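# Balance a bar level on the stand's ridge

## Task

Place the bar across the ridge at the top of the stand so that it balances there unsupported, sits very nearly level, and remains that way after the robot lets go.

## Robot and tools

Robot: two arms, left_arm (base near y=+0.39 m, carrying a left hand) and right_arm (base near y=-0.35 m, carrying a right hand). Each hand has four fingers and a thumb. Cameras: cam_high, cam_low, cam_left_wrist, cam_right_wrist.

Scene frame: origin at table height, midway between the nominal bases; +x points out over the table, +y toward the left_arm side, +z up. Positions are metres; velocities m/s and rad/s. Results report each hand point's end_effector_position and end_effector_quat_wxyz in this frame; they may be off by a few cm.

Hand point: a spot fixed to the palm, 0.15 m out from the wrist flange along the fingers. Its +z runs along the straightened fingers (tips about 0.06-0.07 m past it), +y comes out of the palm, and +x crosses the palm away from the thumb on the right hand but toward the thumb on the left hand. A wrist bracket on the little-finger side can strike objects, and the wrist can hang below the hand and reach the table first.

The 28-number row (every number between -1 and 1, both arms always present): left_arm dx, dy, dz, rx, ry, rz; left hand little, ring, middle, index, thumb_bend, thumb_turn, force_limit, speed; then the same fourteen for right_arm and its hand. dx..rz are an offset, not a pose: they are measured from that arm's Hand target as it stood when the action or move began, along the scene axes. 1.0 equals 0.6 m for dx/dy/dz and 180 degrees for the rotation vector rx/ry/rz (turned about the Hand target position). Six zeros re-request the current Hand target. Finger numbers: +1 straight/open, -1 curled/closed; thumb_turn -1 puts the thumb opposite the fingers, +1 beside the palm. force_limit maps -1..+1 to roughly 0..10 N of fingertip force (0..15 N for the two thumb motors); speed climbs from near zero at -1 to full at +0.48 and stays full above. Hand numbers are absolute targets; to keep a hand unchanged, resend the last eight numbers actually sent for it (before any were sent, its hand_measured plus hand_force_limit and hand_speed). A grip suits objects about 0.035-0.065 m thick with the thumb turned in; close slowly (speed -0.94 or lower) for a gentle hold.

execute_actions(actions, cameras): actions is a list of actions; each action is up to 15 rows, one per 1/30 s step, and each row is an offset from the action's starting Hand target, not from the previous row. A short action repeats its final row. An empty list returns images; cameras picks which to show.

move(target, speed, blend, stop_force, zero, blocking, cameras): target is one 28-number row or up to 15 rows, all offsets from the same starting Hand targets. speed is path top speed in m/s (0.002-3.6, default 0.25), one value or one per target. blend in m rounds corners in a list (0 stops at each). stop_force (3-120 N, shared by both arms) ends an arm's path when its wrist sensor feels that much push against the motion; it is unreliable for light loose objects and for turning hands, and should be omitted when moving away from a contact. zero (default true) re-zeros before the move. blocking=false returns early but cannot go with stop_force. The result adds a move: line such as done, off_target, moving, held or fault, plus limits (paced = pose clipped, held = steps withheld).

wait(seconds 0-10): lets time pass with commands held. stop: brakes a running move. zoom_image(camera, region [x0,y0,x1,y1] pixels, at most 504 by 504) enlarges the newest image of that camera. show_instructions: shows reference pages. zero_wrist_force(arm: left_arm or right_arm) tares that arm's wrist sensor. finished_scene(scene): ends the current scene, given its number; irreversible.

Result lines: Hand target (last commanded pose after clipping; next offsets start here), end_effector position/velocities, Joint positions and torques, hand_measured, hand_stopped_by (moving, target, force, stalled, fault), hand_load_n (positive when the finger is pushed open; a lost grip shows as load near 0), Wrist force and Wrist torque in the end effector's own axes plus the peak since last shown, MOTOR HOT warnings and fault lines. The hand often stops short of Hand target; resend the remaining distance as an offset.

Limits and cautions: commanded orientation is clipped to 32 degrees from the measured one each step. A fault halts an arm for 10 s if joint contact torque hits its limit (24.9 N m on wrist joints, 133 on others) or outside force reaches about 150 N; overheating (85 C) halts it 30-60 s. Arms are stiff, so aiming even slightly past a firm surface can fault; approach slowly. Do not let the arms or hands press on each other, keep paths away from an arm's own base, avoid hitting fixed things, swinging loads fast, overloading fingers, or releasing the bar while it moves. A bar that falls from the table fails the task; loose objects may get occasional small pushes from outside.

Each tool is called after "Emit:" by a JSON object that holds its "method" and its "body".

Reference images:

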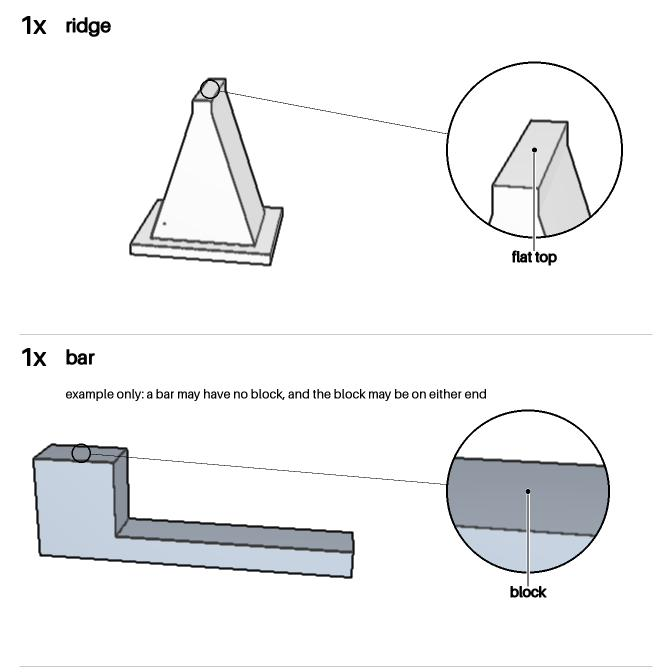

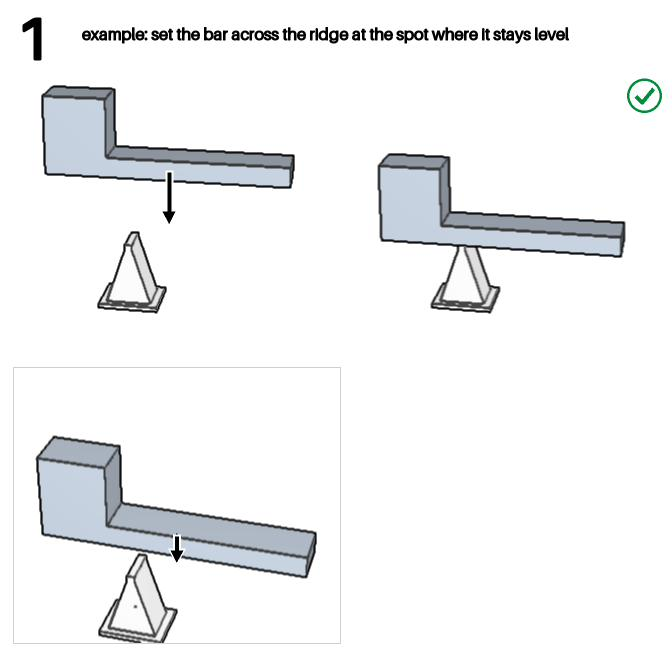

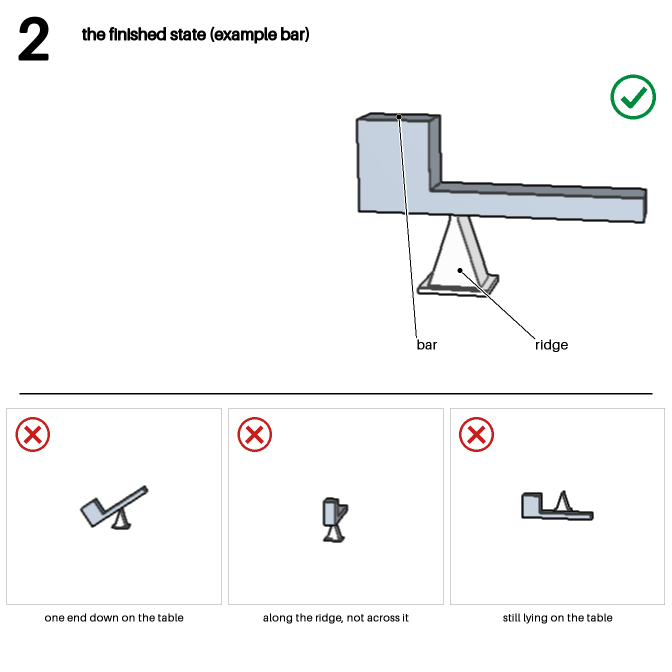

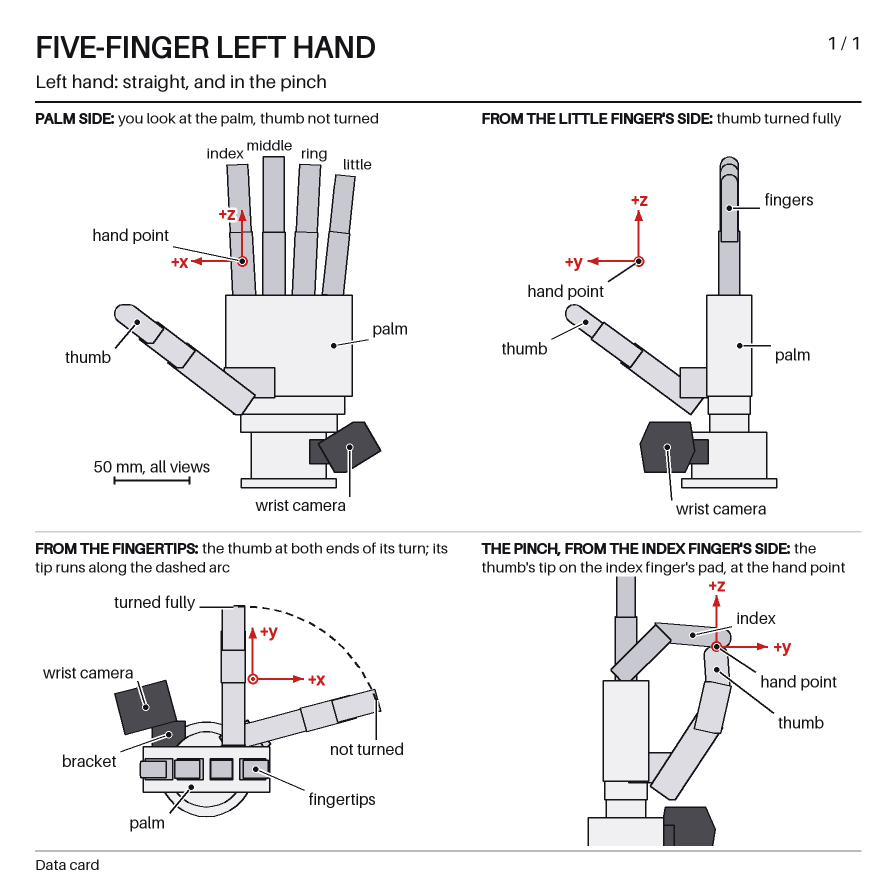

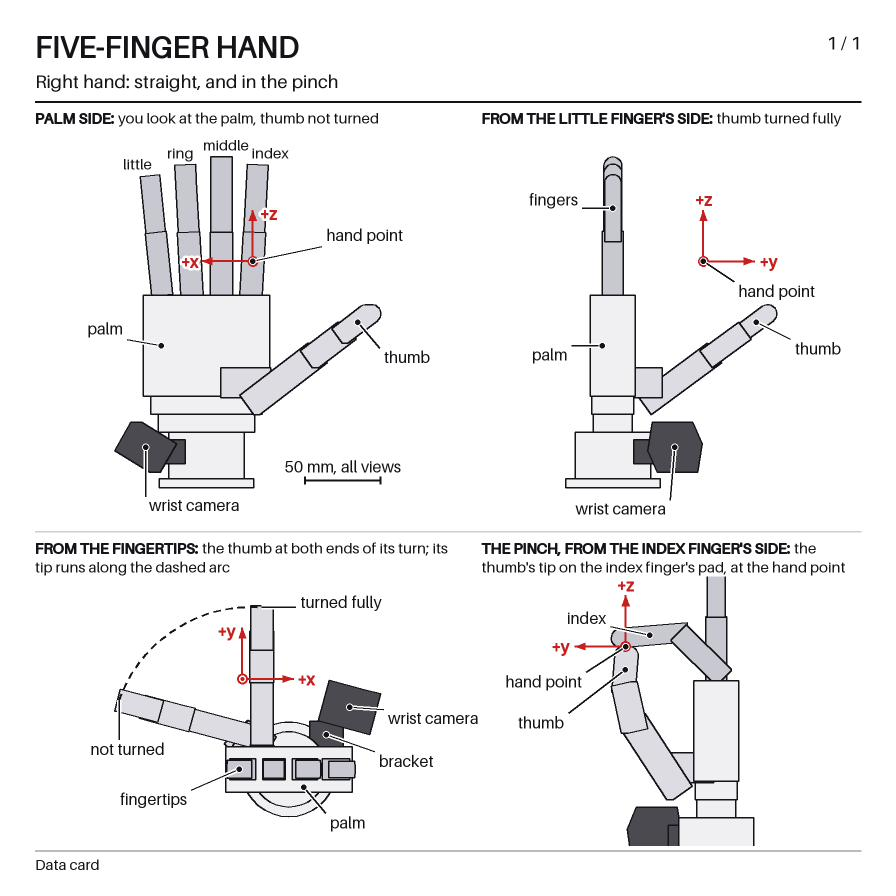

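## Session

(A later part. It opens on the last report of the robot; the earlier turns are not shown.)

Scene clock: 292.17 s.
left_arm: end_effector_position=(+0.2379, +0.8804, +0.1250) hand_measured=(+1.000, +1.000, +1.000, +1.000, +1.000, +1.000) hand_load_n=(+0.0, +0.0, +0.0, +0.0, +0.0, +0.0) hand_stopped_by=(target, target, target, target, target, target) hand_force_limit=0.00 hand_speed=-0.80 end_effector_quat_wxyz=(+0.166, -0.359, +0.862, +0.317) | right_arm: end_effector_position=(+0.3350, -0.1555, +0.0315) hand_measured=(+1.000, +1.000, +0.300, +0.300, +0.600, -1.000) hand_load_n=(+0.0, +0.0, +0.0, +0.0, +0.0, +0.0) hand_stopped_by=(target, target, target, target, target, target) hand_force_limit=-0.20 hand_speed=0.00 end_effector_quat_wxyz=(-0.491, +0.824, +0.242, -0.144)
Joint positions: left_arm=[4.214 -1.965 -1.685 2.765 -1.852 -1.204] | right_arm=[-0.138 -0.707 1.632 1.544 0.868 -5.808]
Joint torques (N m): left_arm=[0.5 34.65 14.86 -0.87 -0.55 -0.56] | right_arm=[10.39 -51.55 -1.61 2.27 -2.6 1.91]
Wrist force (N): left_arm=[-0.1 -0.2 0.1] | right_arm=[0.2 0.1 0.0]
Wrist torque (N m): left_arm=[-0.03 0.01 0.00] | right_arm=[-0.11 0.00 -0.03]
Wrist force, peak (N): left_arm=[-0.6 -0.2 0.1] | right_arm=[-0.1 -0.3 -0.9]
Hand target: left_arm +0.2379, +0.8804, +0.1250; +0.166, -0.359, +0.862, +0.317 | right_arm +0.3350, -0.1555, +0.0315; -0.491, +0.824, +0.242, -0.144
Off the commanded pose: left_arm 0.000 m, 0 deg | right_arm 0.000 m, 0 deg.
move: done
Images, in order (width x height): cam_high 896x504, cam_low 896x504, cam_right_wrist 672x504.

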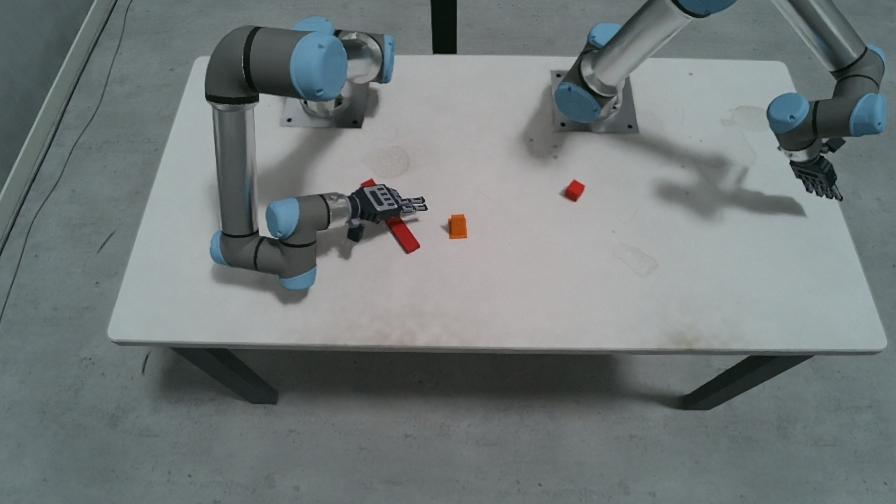

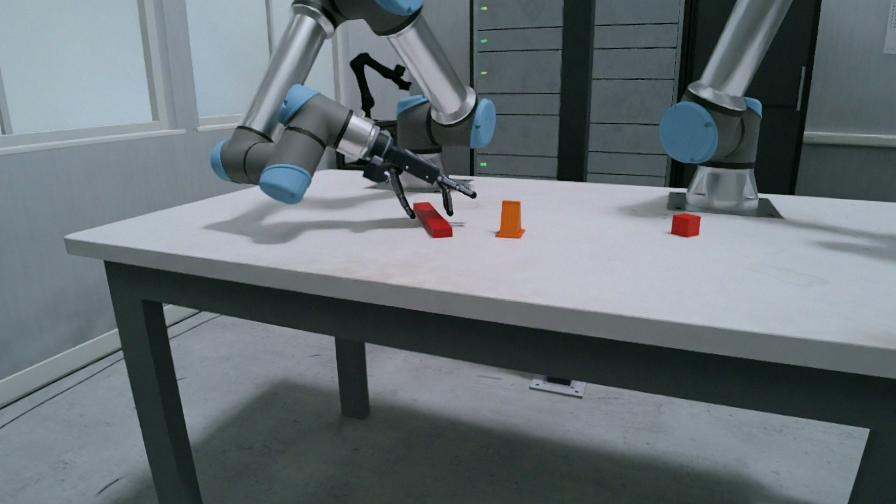

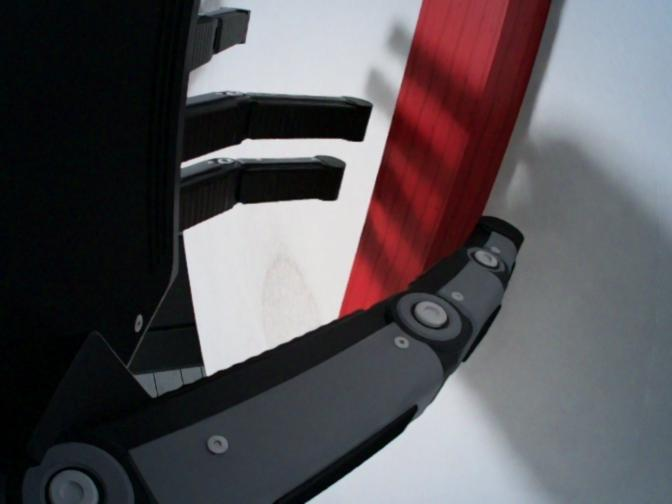

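Emit:
{"method": "move", "body": {"target": [0,0,0,0,0,0,1,1,1,1,1,1,0,-0.8, 0,0,-0.015,0,0,0,1,1,0.3,0.3,0.6,-1,-0.2,0], "speed": 0.02, "stop_force": 3, "cameras": ["cam_low","cam_right_wrist"]}}

Emit:
{"method": "zoom_image", "body": {"camera": "cam_low", "region": [380, 170, 500, 250]}}

Scene clock: 301.13 s.
left_arm: end_effector_position=(+0.2379, +0.8804, +0.1250) hand_measured=(+1.000, +1.000, +1.000, +1.000, +1.000, +1.000) hand_load_n=(+0.0, +0.0, +0.0, +0.0, +0.0, +0.0) hand_stopped_by=(target, target, target, target, target, target) hand_force_limit=0.00 hand_speed=-0.80 end_effector_quat_wxyz=(+0.166, -0.359, +0.862, +0.317) | right_arm: end_effector_position=(+0.3350, -0.1555, +0.0225) hand_measured=(+1.000, +1.000, +0.300, +0.300, +0.600, -1.000) hand_load_n=(+0.0, +0.0, +0.0, +0.0, +0.0, +0.0) hand_stopped_by=(target, target, target, target, target, target) hand_force_limit=-0.20 hand_speed=0.00 end_effector_quat_wxyz=(-0.491, +0.824, +0.243, -0.144)
Joint positions: left_arm=[4.214 -1.965 -1.685 2.765 -1.852 -1.204] | right_arm=[-0.138 -0.69 1.63 1.529 0.868 -5.808]
Joint torques (N m): left_arm=[1.12 34.04 14.66 -0.72 -0.37 -0.55] | right_arm=[8.69 -51.3 -6.65 4.01 0.15 -0.01]
Wrist force (N): left_arm=[-0.1 -0.1 0.0] | right_arm=[0.0 0.0 0.1]
Wrist torque (N m): left_arm=[-0.01 0.01 0.00] | right_arm=[-0.13 0.03 -0.05]
Wrist force, peak (N): left_arm=[-0.5 -0.3 0.2] | right_arm=[0.0 0.4 -0.1]
Hand target: left_arm +0.2379, +0.8804, +0.1250; +0.166, -0.359, +0.862, +0.317 | right_arm +0.3350, -0.1555, +0.0225; -0.491, +0.824, +0.242, -0.144
Off the commanded pose: left_arm 0.000 m, 0 deg | right_arm 0.000 m, 0 deg.
move: done
Images, in order (width x height): cam_low 896x504, cam_right_wrist 672x504.

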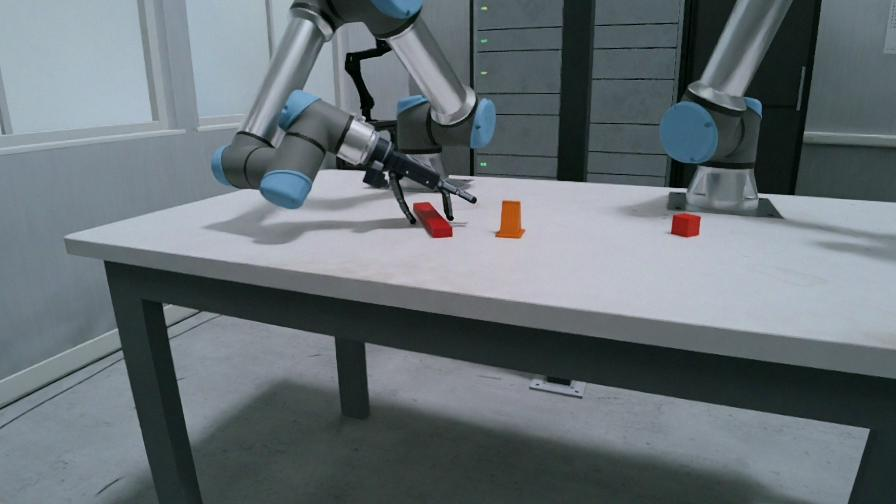

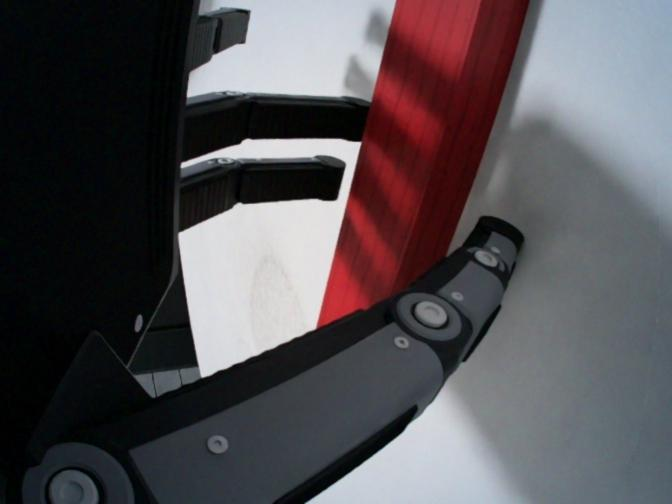

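Scaled by 4.200 from the camera's 896x504 image, which has a finer 1280x720 frame.

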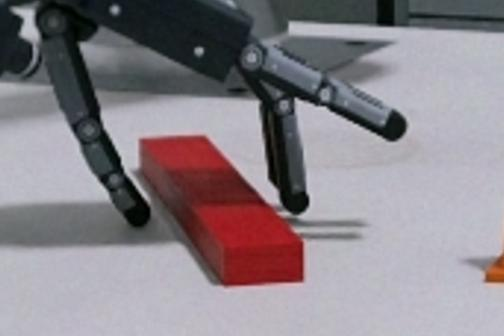

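Emit:
{"method": "move", "body": {"target": [0,0,0,0,0,0,1,1,1,1,1,1,0,-0.8, 0,0,0,0,0,0,1,1,0.3,0.3,0.45,-1,-0.6,-0.6], "speed": 0.02}}

Emit:
{"method": "move", "body": {"target": [0,0,0,0,0,0,1,1,1,1,1,1,0,-0.8, 0,0,-0.0067,0,0,0,1,1,0.3,0.3,0.45,-1,-0.6,-0.6], "speed": 0.02, "stop_force": 3, "cameras": ["cam_low","cam_right_wrist"]}}

Emit:
{"method": "zoom_image", "body": {"camera": "cam_low", "region": [380, 170, 500, 250]}}

Scene clock: 322.97 s.
left_arm: end_effector_position=(+0.2379, +0.8804, +0.1250) hand_measured=(+1.000, +1.000, +1.000, +1.000, +1.000, +1.000) hand_load_n=(+0.0, +0.0, +0.0, +0.0, +0.0, +0.0) hand_stopped_by=(target, target, target, target, target, target) hand_force_limit=0.00 hand_speed=-0.80 end_effector_quat_wxyz=(+0.166, -0.359, +0.862, +0.317) | right_arm: end_effector_position=(+0.3350, -0.1555, +0.0225) hand_measured=(+1.000, +1.000, +0.300, +0.300, +0.450, -1.000) hand_load_n=(+0.0, +0.0, +0.0, +0.0, +0.0, +0.0) hand_stopped_by=(target, target, target, target, target, target) hand_force_limit=-0.60 hand_speed=-0.60 end_effector_quat_wxyz=(-0.491, +0.824, +0.242, -0.144)
Joint positions: left_arm=[4.214 -1.965 -1.685 2.765 -1.852 -1.204] | right_arm=[-0.138 -0.69 1.63 1.529 0.868 -5.808]
Joint torques (N m): left_arm=[-0.2 34.39 14.43 -0.57 -0.18 -0.65] | right_arm=[7.26 -51.25 -0.43 3.88 1.18 -1.23]
Wrist force (N): left_arm=[-0.1 0.0 -0.1] | right_arm=[0.2 0.2 0.2]
Wrist torque (N m): left_arm=[0.01 0.02 -0.01] | right_arm=[-0.12 0.01 -0.03]
Wrist force, peak (N): left_arm=[-0.7 -0.3 0.2] | right_arm=[0.3 0.3 0.1]
Hand target: left_arm +0.2379, +0.8804, +0.1250; +0.166, -0.359, +0.862, +0.317 | right_arm +0.3350, -0.1555, +0.0225; -0.491, +0.824, +0.242, -0.144
Off the commanded pose: left_arm 0.000 m, 0 deg | right_arm 0.000 m, 0 deg.
move: done

Scene clock: 324.47 s.
left_arm: end_effector_position=(+0.2379, +0.8804, +0.1250) hand_measured=(+1.000, +1.000, +1.000, +1.000, +1.000, +1.000) hand_load_n=(+0.0, +0.0, +0.0, +0.0, +0.0, +0.5) hand_stopped_by=(target, target, target, target, target, target) hand_force_limit=0.00 hand_speed=-0.80 end_effector_quat_wxyz=(+0.166, -0.359, +0.862, +0.317) | right_arm: end_effector_position=(+0.3350, -0.1555, +0.0185) hand_measured=(+1.000, +1.000, +0.300, +0.300, +0.450, -1.000) hand_load_n=(+0.0, +0.0, +0.0, -0.5, +0.0, +0.0) hand_stopped_by=(target, target, target, target, target, target) hand_force_limit=-0.60 hand_speed=-0.60 end_effector_quat_wxyz=(-0.491, +0.824, +0.243, -0.144)
Joint positions: left_arm=[4.214 -1.965 -1.685 2.765 -1.852 -1.204] | right_arm=[-0.138 -0.683 1.629 1.523 0.868 -5.808]
Joint torques (N m): left_arm=[0.46 34.74 16.1 -0.85 -0.34 -0.71] | right_arm=[7.33 -51.97 -13.15 4.06 1.03 -1.98]
Wrist force (N): left_arm=[-0.1 -0.4 0.1] | right_arm=[0.1 0.0 0.2]
Wrist torque (N m): left_arm=[-0.07 0.02 0.00] | right_arm=[-0.14 0.02 -0.04]
Wrist force, peak (N): left_arm=[-0.4 -0.4 0.2] | right_arm=[0.1 0.3 -0.2]
Hand target: left_arm +0.2379, +0.8804, +0.1250; +0.166, -0.359, +0.862, +0.317 | right_arm +0.3350, -0.1555, +0.0185; -0.491, +0.824, +0.242, -0.144
Off the commanded pose: left_arm 0.000 m, 0 deg | right_arm 0.000 m, 0 deg.
move: done
Images, in order (width x height): cam_low 896x504, cam_right_wrist 672x504.

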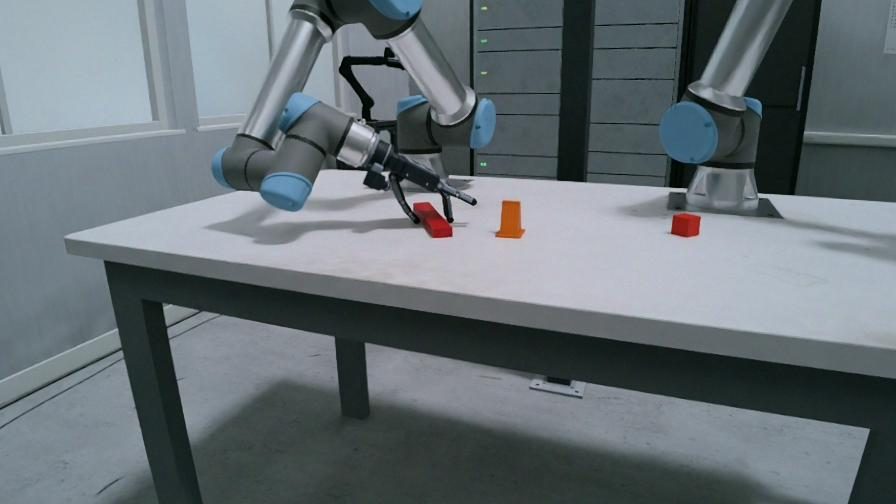

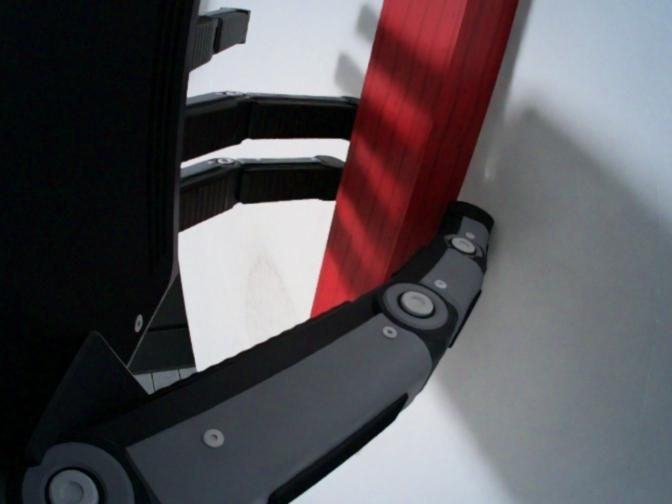

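Scaled by 4.200 from the camera's 896x504 image, which has a finer 1280x720 frame.

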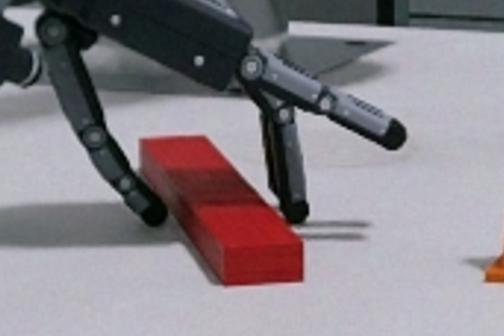

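Emit:
{"method": "move", "body": {"target": [0,0,0,0,0,0,1,1,1,1,1,1,0,-0.8, 0,0,0,0,0,0,1,1,-0.2,-0.2,0.45,-1,-0.5,-0.94], "speed": 0.02, "cameras": ["cam_low","cam_right_wrist","cam_high"]}}

Emit:
{"method": "zoom_image", "body": {"camera": "cam_low", "region": [380, 170, 500, 250]}}

Scene clock: 335.63 s.
left_arm: end_effector_position=(+0.2379, +0.8804, +0.1250) hand_measured=(+1.000, +1.000, +1.000, +1.000, +1.000, +1.000) hand_load_n=(+0.0, +0.0, +0.0, +0.0, +0.0, +0.0) hand_stopped_by=(target, target, target, target, target, target) hand_force_limit=0.00 hand_speed=-0.80 end_effector_quat_wxyz=(+0.166, -0.359, +0.862, +0.317) | right_arm: end_effector_position=(+0.3350, -0.1555, +0.0185) hand_measured=(+1.000, +1.000, +0.268, +0.042, +0.450, -1.000) hand_load_n=(+0.0, +0.0, +3.5, +3.5, +1.5, -0.5) hand_stopped_by=(target, target, force, force, target, target) hand_force_limit=-0.50 hand_speed=-0.94 end_effector_quat_wxyz=(-0.491, +0.824, +0.243, -0.144)
Joint positions: left_arm=[4.214 -1.965 -1.685 2.765 -1.852 -1.204] | right_arm=[-0.138 -0.683 1.629 1.523 0.868 -5.808]
Joint torques (N m): left_arm=[0.7 34.58 15.04 -0.75 -0.52 -1.1] | right_arm=[4.62 -45.58 -1.85 -0.3 0.8 -1.86]
Wrist force (N): left_arm=[-0.2 -0.2 0.0] | right_arm=[-0.1 -5.6 -0.4]
Wrist torque (N m): left_arm=[-0.03 0.02 -0.01] | right_arm=[-0.08 0.04 -0.14]
Wrist force, peak (N): left_arm=[-0.6 -0.2 0.3] | right_arm=[-0.3 -6.0 -0.6]
Hand target: left_arm +0.2379, +0.8804, +0.1250; +0.166, -0.359, +0.862, +0.317 | right_arm +0.3350, -0.1555, +0.0185; -0.491, +0.824, +0.242, -0.144
Off the commanded pose: left_arm 0.000 m, 0 deg | right_arm 0.000 m, 0 deg.
move: done
Images, in order (width x height): cam_high 896x504, cam_low 896x504, cam_right_wrist 672x504.

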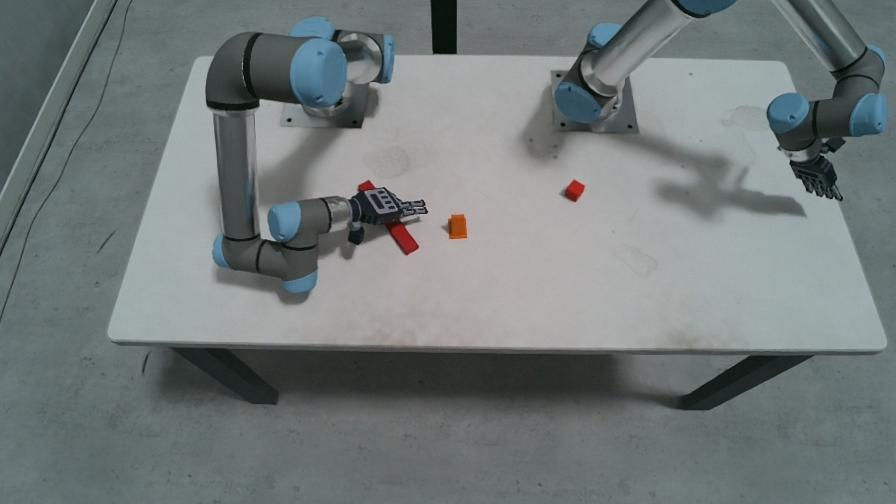

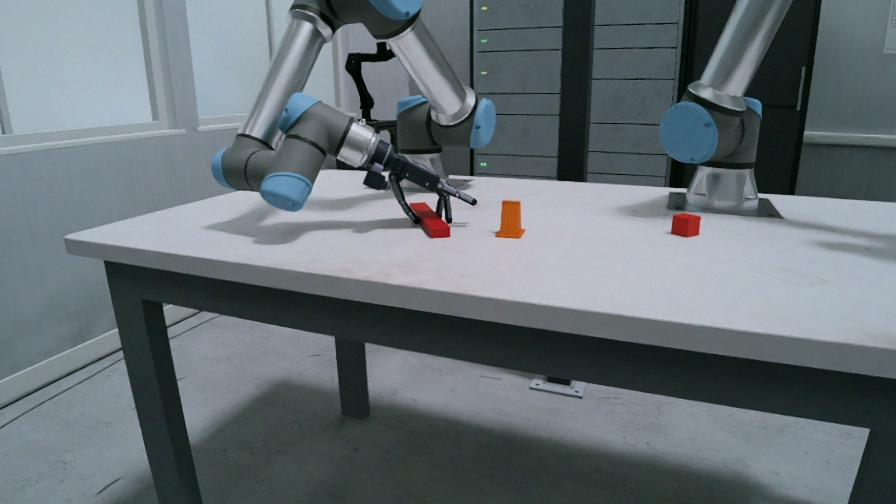

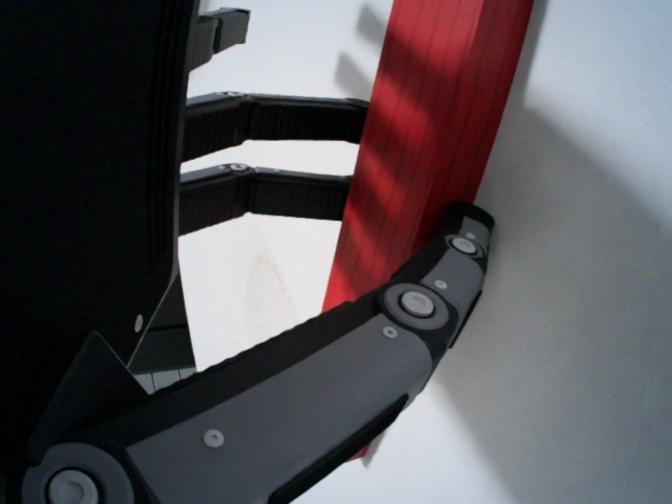

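Scaled by 4.200 from the camera's 896x504 image, which has a finer 1280x720 frame.

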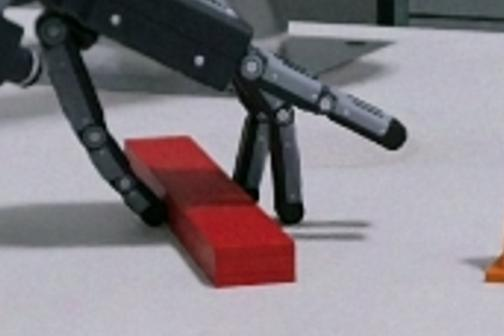

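Emit:
{"method": "move", "body": {"target": [0,0,0,0,0,0,1,1,1,1,1,1,0,-0.8, 0,0,0.05,0,0,0,1,1,-0.2,-0.2,0.45,-1,-0.5,-0.94], "speed": 0.03, "cameras": ["cam_low","cam_right_wrist","cam_high"]}}

Emit:
{"method": "zoom_image", "body": {"camera": "cam_low", "region": [380, 170, 500, 250]}}

Scene clock: 349.50 s.
left_arm: end_effector_position=(+0.2379, +0.8804, +0.1250) hand_measured=(+1.000, +1.000, +1.000, +1.000, +1.000, +1.000) hand_load_n=(+0.0, +0.0, +0.0, +0.0, +0.0, +0.0) hand_stopped_by=(target, target, target, target, target, target) hand_force_limit=0.00 hand_speed=-0.80 end_effector_quat_wxyz=(+0.166, -0.359, +0.862, +0.317) | right_arm: end_effector_position=(+0.3350, -0.1555, +0.0486) hand_measured=(+1.000, +1.000, +0.268, +0.042, +0.450, -1.000) hand_load_n=(+0.0, +0.0, +0.0, +2.5, +2.5, -0.5) hand_stopped_by=(target, target, force, force, target, target) hand_force_limit=-0.50 hand_speed=-0.94 end_effector_quat_wxyz=(-0.491, +0.824, +0.242, -0.144) end_effector_velocity=(+0.000, +0.000, -0.003) end_effector_angular_velocity=(-0.001, -0.001, +0.001)
Joint positions: left_arm=[4.214 -1.965 -1.685 2.765 -1.852 -1.204] | right_arm=[-0.138 -0.739 1.635 1.573 0.868 -5.808]
Joint velocities: left_arm=[within noise] | right_arm=[0 0.004 0 -0.005 0.002 0]
Joint torques (N m): left_arm=[1.18 34.38 15.07 -0.87 -0.28 -0.96] | right_arm=[3.69 -30.76 -2.9 0.82 0.09 -1.13]
Wrist force (N): left_arm=[-0.3 -0.2 0.2] | right_arm=[0.0 1.1 0.6]
Wrist torque (N m): left_arm=[-0.05 0.05 -0.01] | right_arm=[-0.11 0.03 -0.05]
Wrist force, peak (N): left_arm=[-0.5 0.0 0.2] | right_arm=[-0.2 -6.0 -0.6]
Hand target: left_arm +0.2379, +0.8804, +0.1250; +0.166, -0.359, +0.862, +0.317 | right_arm +0.3350, -0.1555, +0.0485; -0.491, +0.824, +0.242, -0.144
Off the commanded pose: left_arm 0.000 m, 0 deg | right_arm 0.000 m, 0 deg.
move: done
Images, in order (width x height): cam_high 896x504, cam_low 896x504, cam_right_wrist 672x504.

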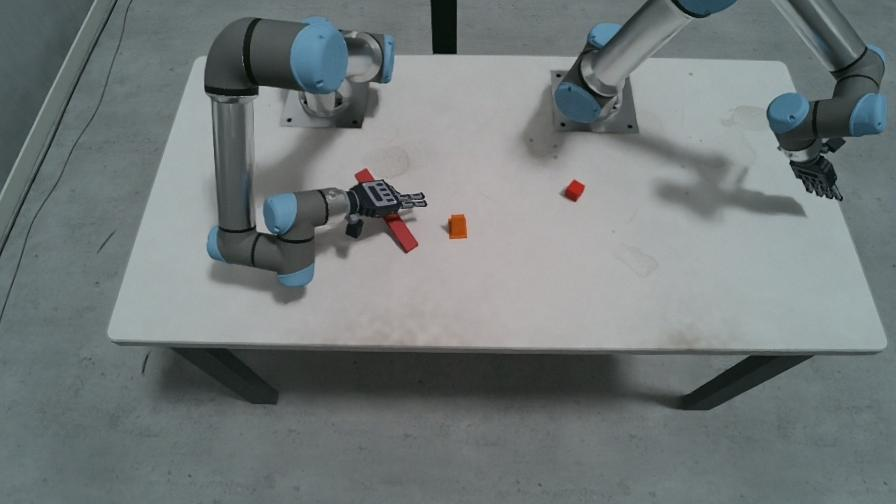

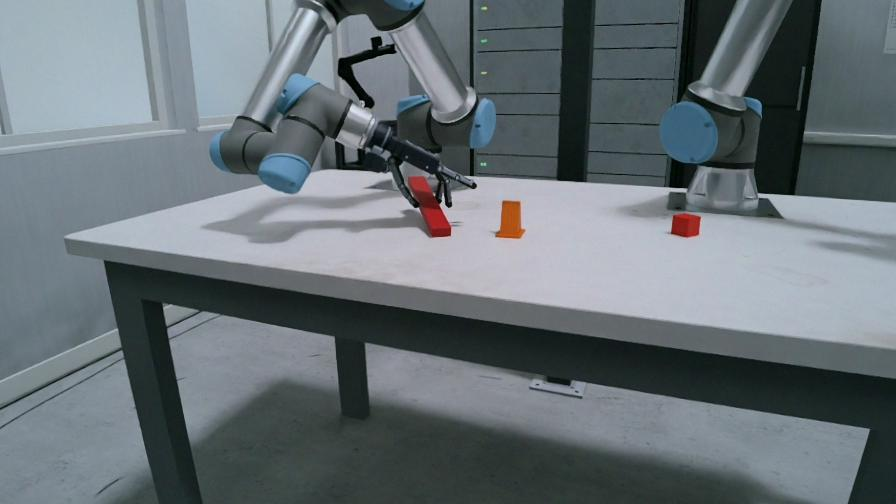

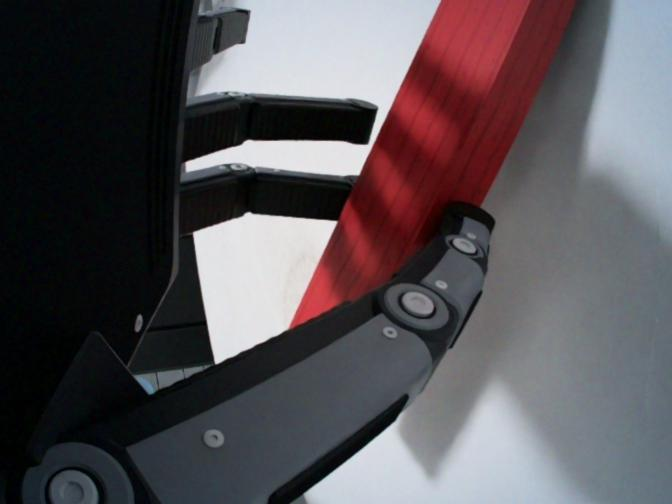

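Scaled by 4.200 from the camera's 896x504 image, which has a finer 1280x720 frame.

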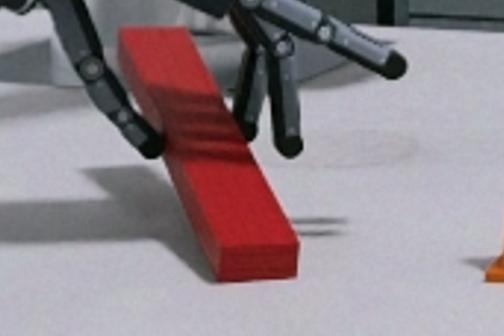

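Emit:
{"method": "move", "body": {"target": [[0,0,0,0,0,0,1,1,1,1,1,1,0,-0.8, 0,0,-0.05,0,0,0,1,1,-0.2,-0.2,0.45,-1,-0.5,-0.94],[0,0,0,0,0,0,1,1,1,1,1,1,0,-0.8, 0,0,-0.05,0,0,0,1,1,0.4,0.4,0.45,-1,-0.2,-0.8],[0,0,0,0,0,0,1,1,1,1,1,1,0,-0.8, 0,0,-0.05,0,0,0,1,1,0.4,0.4,0.7,-1,-0.2,-0.8],[0,0,0,0,0,0,1,1,1,1,1,1,0,-0.8, 0,0,0.15,0,0,0,1,1,0.4,0.4,0.7,-1,-0.2,-0.8]], "speed": [0.03,0.05,0.05,0.08], "cameras": ["cam_low","cam_right_wrist","cam_high"]}}

Emit:
{"method": "zoom_image", "body": {"camera": "cam_low", "region": [380, 160, 540, 260]}}

Emit:
{"method": "zoom_image", "body": {"camera": "cam_high", "region": [340, 150, 480, 270]}}

Scene clock: 376.50 s.
left_arm: end_effector_position=(+0.2379, +0.8804, +0.1250) hand_measured=(+1.000, +1.000, +1.000, +1.000, +1.000, +1.000) hand_load_n=(+0.0, +0.0, +0.0, +0.0, +0.0, +0.0) hand_stopped_by=(target, target, target, target, target, target) hand_force_limit=0.00 hand_speed=-0.80 end_effector_quat_wxyz=(+0.166, -0.359, +0.862, +0.317) | right_arm: end_effector_position=(+0.3351, -0.1555, +0.1385) hand_measured=(+1.000, +1.000, +0.400, +0.400, +0.700, -1.000) hand_load_n=(+0.0, +0.0, +0.0, -0.5, +0.0, +0.0) hand_stopped_by=(target, target, target, target, target, target) hand_force_limit=-0.20 hand_speed=-0.80 end_effector_quat_wxyz=(-0.491, +0.824, +0.243, -0.144)
Joint positions: left_arm=[4.214 -1.965 -1.685 2.765 -1.852 -1.204] | right_arm=[-0.138 -0.893 1.622 1.74 0.868 -5.808]
Joint torques (N m): left_arm=[0.96 36.25 13.46 -0.64 -0.34 -1.24] | right_arm=[4.61 -33.83 -3.3 1.99 -1.74 0.31]
Wrist force (N): left_arm=[-0.2 0.1 0.2] | right_arm=[0.6 -0.5 -0.2]
Wrist torque (N m): left_arm=[-0.01 0.04 -0.02] | right_arm=[-0.20 -0.05 -0.03]
Wrist force, peak (N): left_arm=[-0.4 -0.4 0.3] | right_arm=[-0.6 -22.6 -1.2]
Hand target: left_arm +0.2379, +0.8804, +0.1250; +0.166, -0.359, +0.862, +0.317 | right_arm +0.3350, -0.1555, +0.1385; -0.491, +0.824, +0.242, -0.144
Off the commanded pose: left_arm 0.000 m, 0 deg | right_arm 0.000 m, 0 deg.
move: done
Images, in order (width x height): cam_high 896x504, cam_low 896x504, cam_right_wrist 672x504.

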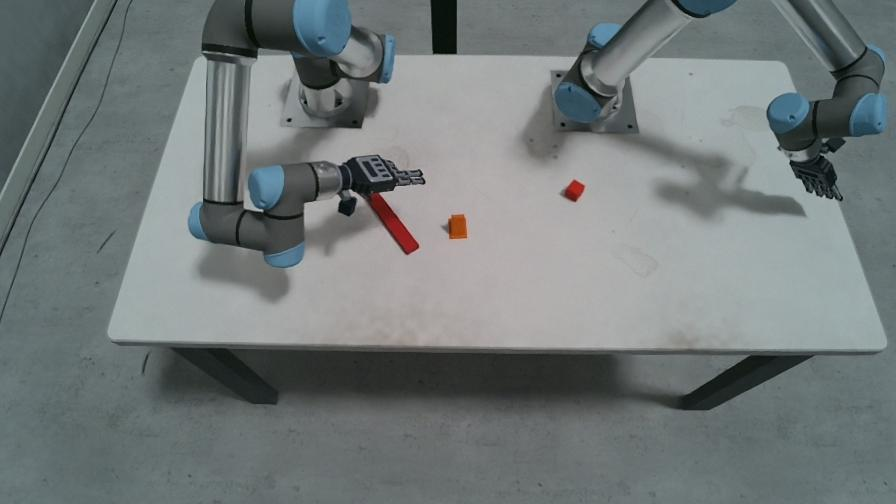

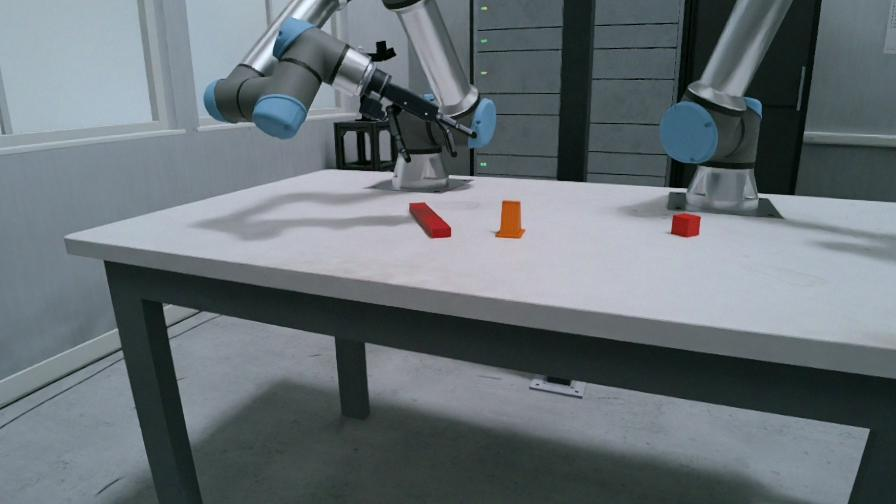

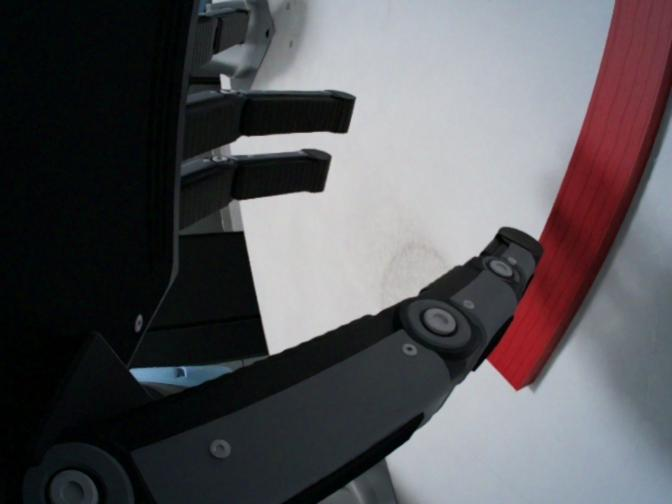

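Scaled by 3.150 from the camera's 896x504 image, which has a finer 1280x720 frame.

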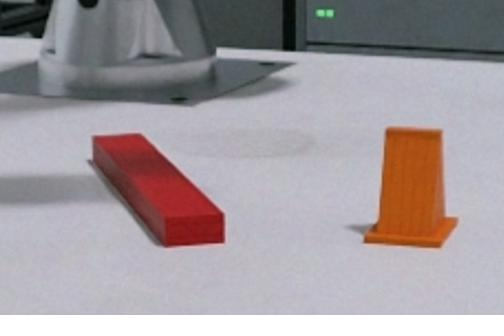

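Scaled by 3.600 from the camera's 896x504 image, which has a finer 1280x720 frame.

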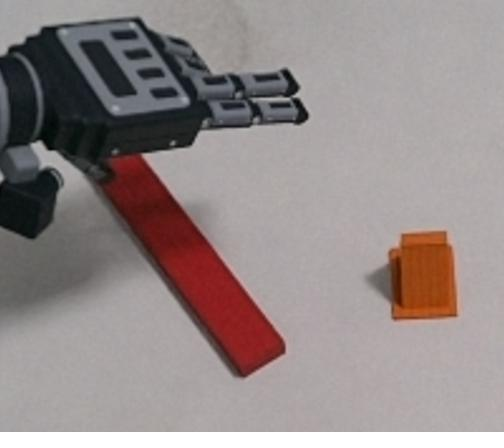

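Emit:
{"method": "move", "body": {"target": [0,0,0,0,0,0,1,1,1,1,1,1,0,-0.8, 0.0343,0.0207,-0.1308,0,0,0.0122,1,0.15,0.15,0.15,0.5,-1,-0.2,-0.5], "speed": 0.1, "cameras": ["cam_low","cam_right_wrist","cam_high"]}}

Emit:
{"method": "zoom_image", "body": {"camera": "cam_low", "region": [380, 160, 500, 250]}}

Emit:
{"method": "zoom_image", "body": {"camera": "cam_high", "region": [340, 150, 480, 270]}}

Scene clock: 441.23 s.
left_arm: end_effector_position=(+0.2379, +0.8804, +0.1250) hand_measured=(+1.000, +1.000, +1.000, +1.000, +1.000, +1.000) hand_load_n=(+0.0, +0.0, +0.0, +0.0, +0.0, +0.0) hand_stopped_by=(target, target, target, target, target, target) hand_force_limit=0.00 hand_speed=-0.80 end_effector_quat_wxyz=(+0.166, -0.359, +0.862, +0.317) | right_arm: end_effector_position=(+0.3556, -0.1430, +0.0600) hand_measured=(+1.000, +0.150, +0.150, +0.150, +0.500, -1.000) hand_load_n=(+0.0, +0.0, +0.0, +0.0, +0.0, +0.0) hand_stopped_by=(target, target, target, target, target, target) hand_force_limit=-0.20 hand_speed=-0.50 end_effector_quat_wxyz=(-0.488, +0.819, +0.258, -0.154)
Joint positions: left_arm=[4.214 -1.965 -1.685 2.765 -1.852 -1.204] | right_arm=[-0.096 -0.716 1.537 1.645 0.866 -5.806]
Joint torques (N m): left_arm=[0.76 34.27 14.47 -0.42 -0.44 -1.39] | right_arm=[-8.23 -38.99 -4 3.52 -2.51 1.74]
Wrist force (N): left_arm=[-0.2 0.0 -0.1] | right_arm=[0.4 -0.8 -0.1]
Wrist torque (N m): left_arm=[0.00 0.02 -0.01] | right_arm=[-0.24 -0.01 -0.06]
Wrist force, peak (N): left_arm=[-0.5 -0.3 0.1] | right_arm=[0.0 -1.7 -0.5]
Hand target: left_arm +0.2379, +0.8804, +0.1250; +0.166, -0.359, +0.862, +0.317 | right_arm +0.3556, -0.1431, +0.0600; -0.488, +0.819, +0.258, -0.154
Off the commanded pose: left_arm 0.000 m, 0 deg | right_arm 0.000 m, 0 deg.
move: done
Images, in order (width x height): cam_high 896x504, cam_low 896x504, cam_right_wrist 672x504.

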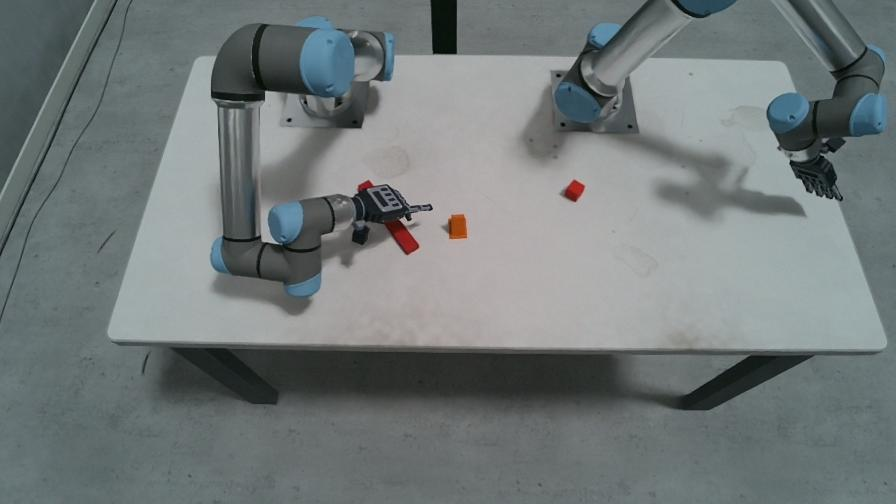

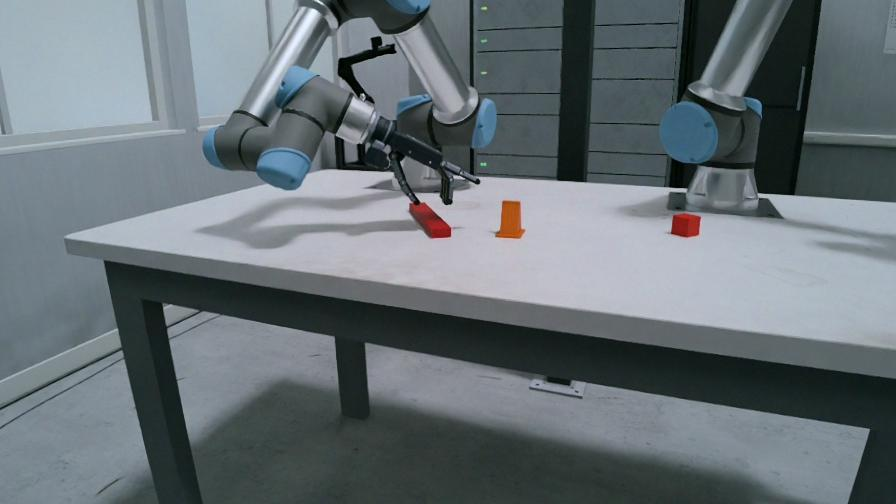

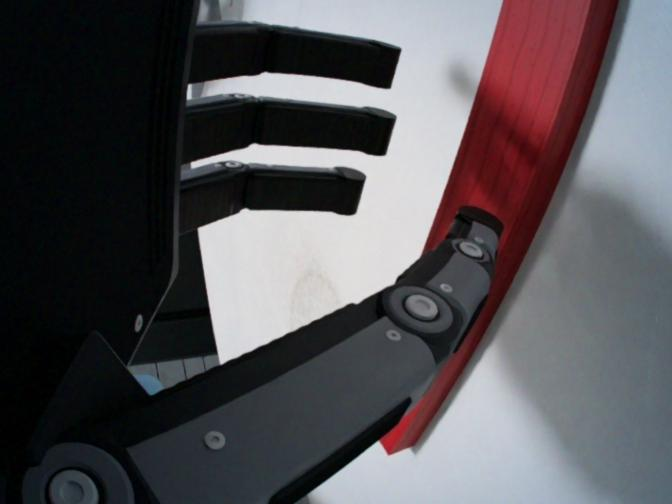

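Scaled by 4.200 from the camera's 896x504 image, which has a finer 1280x720 frame.

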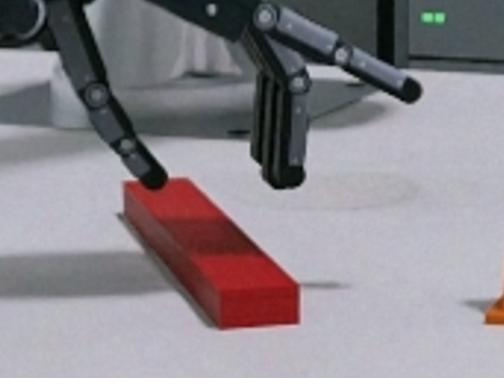

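Scaled by 3.600 from the camera's 896x504 image, which has a finer 1280x720 frame.

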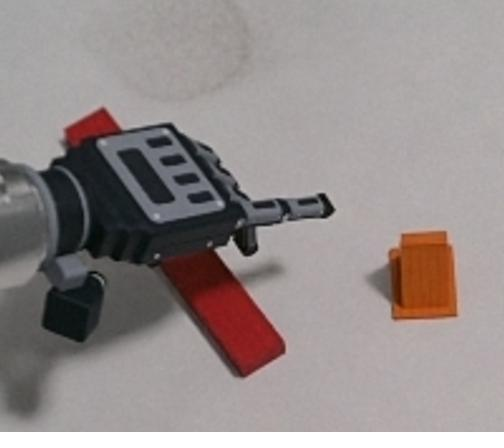

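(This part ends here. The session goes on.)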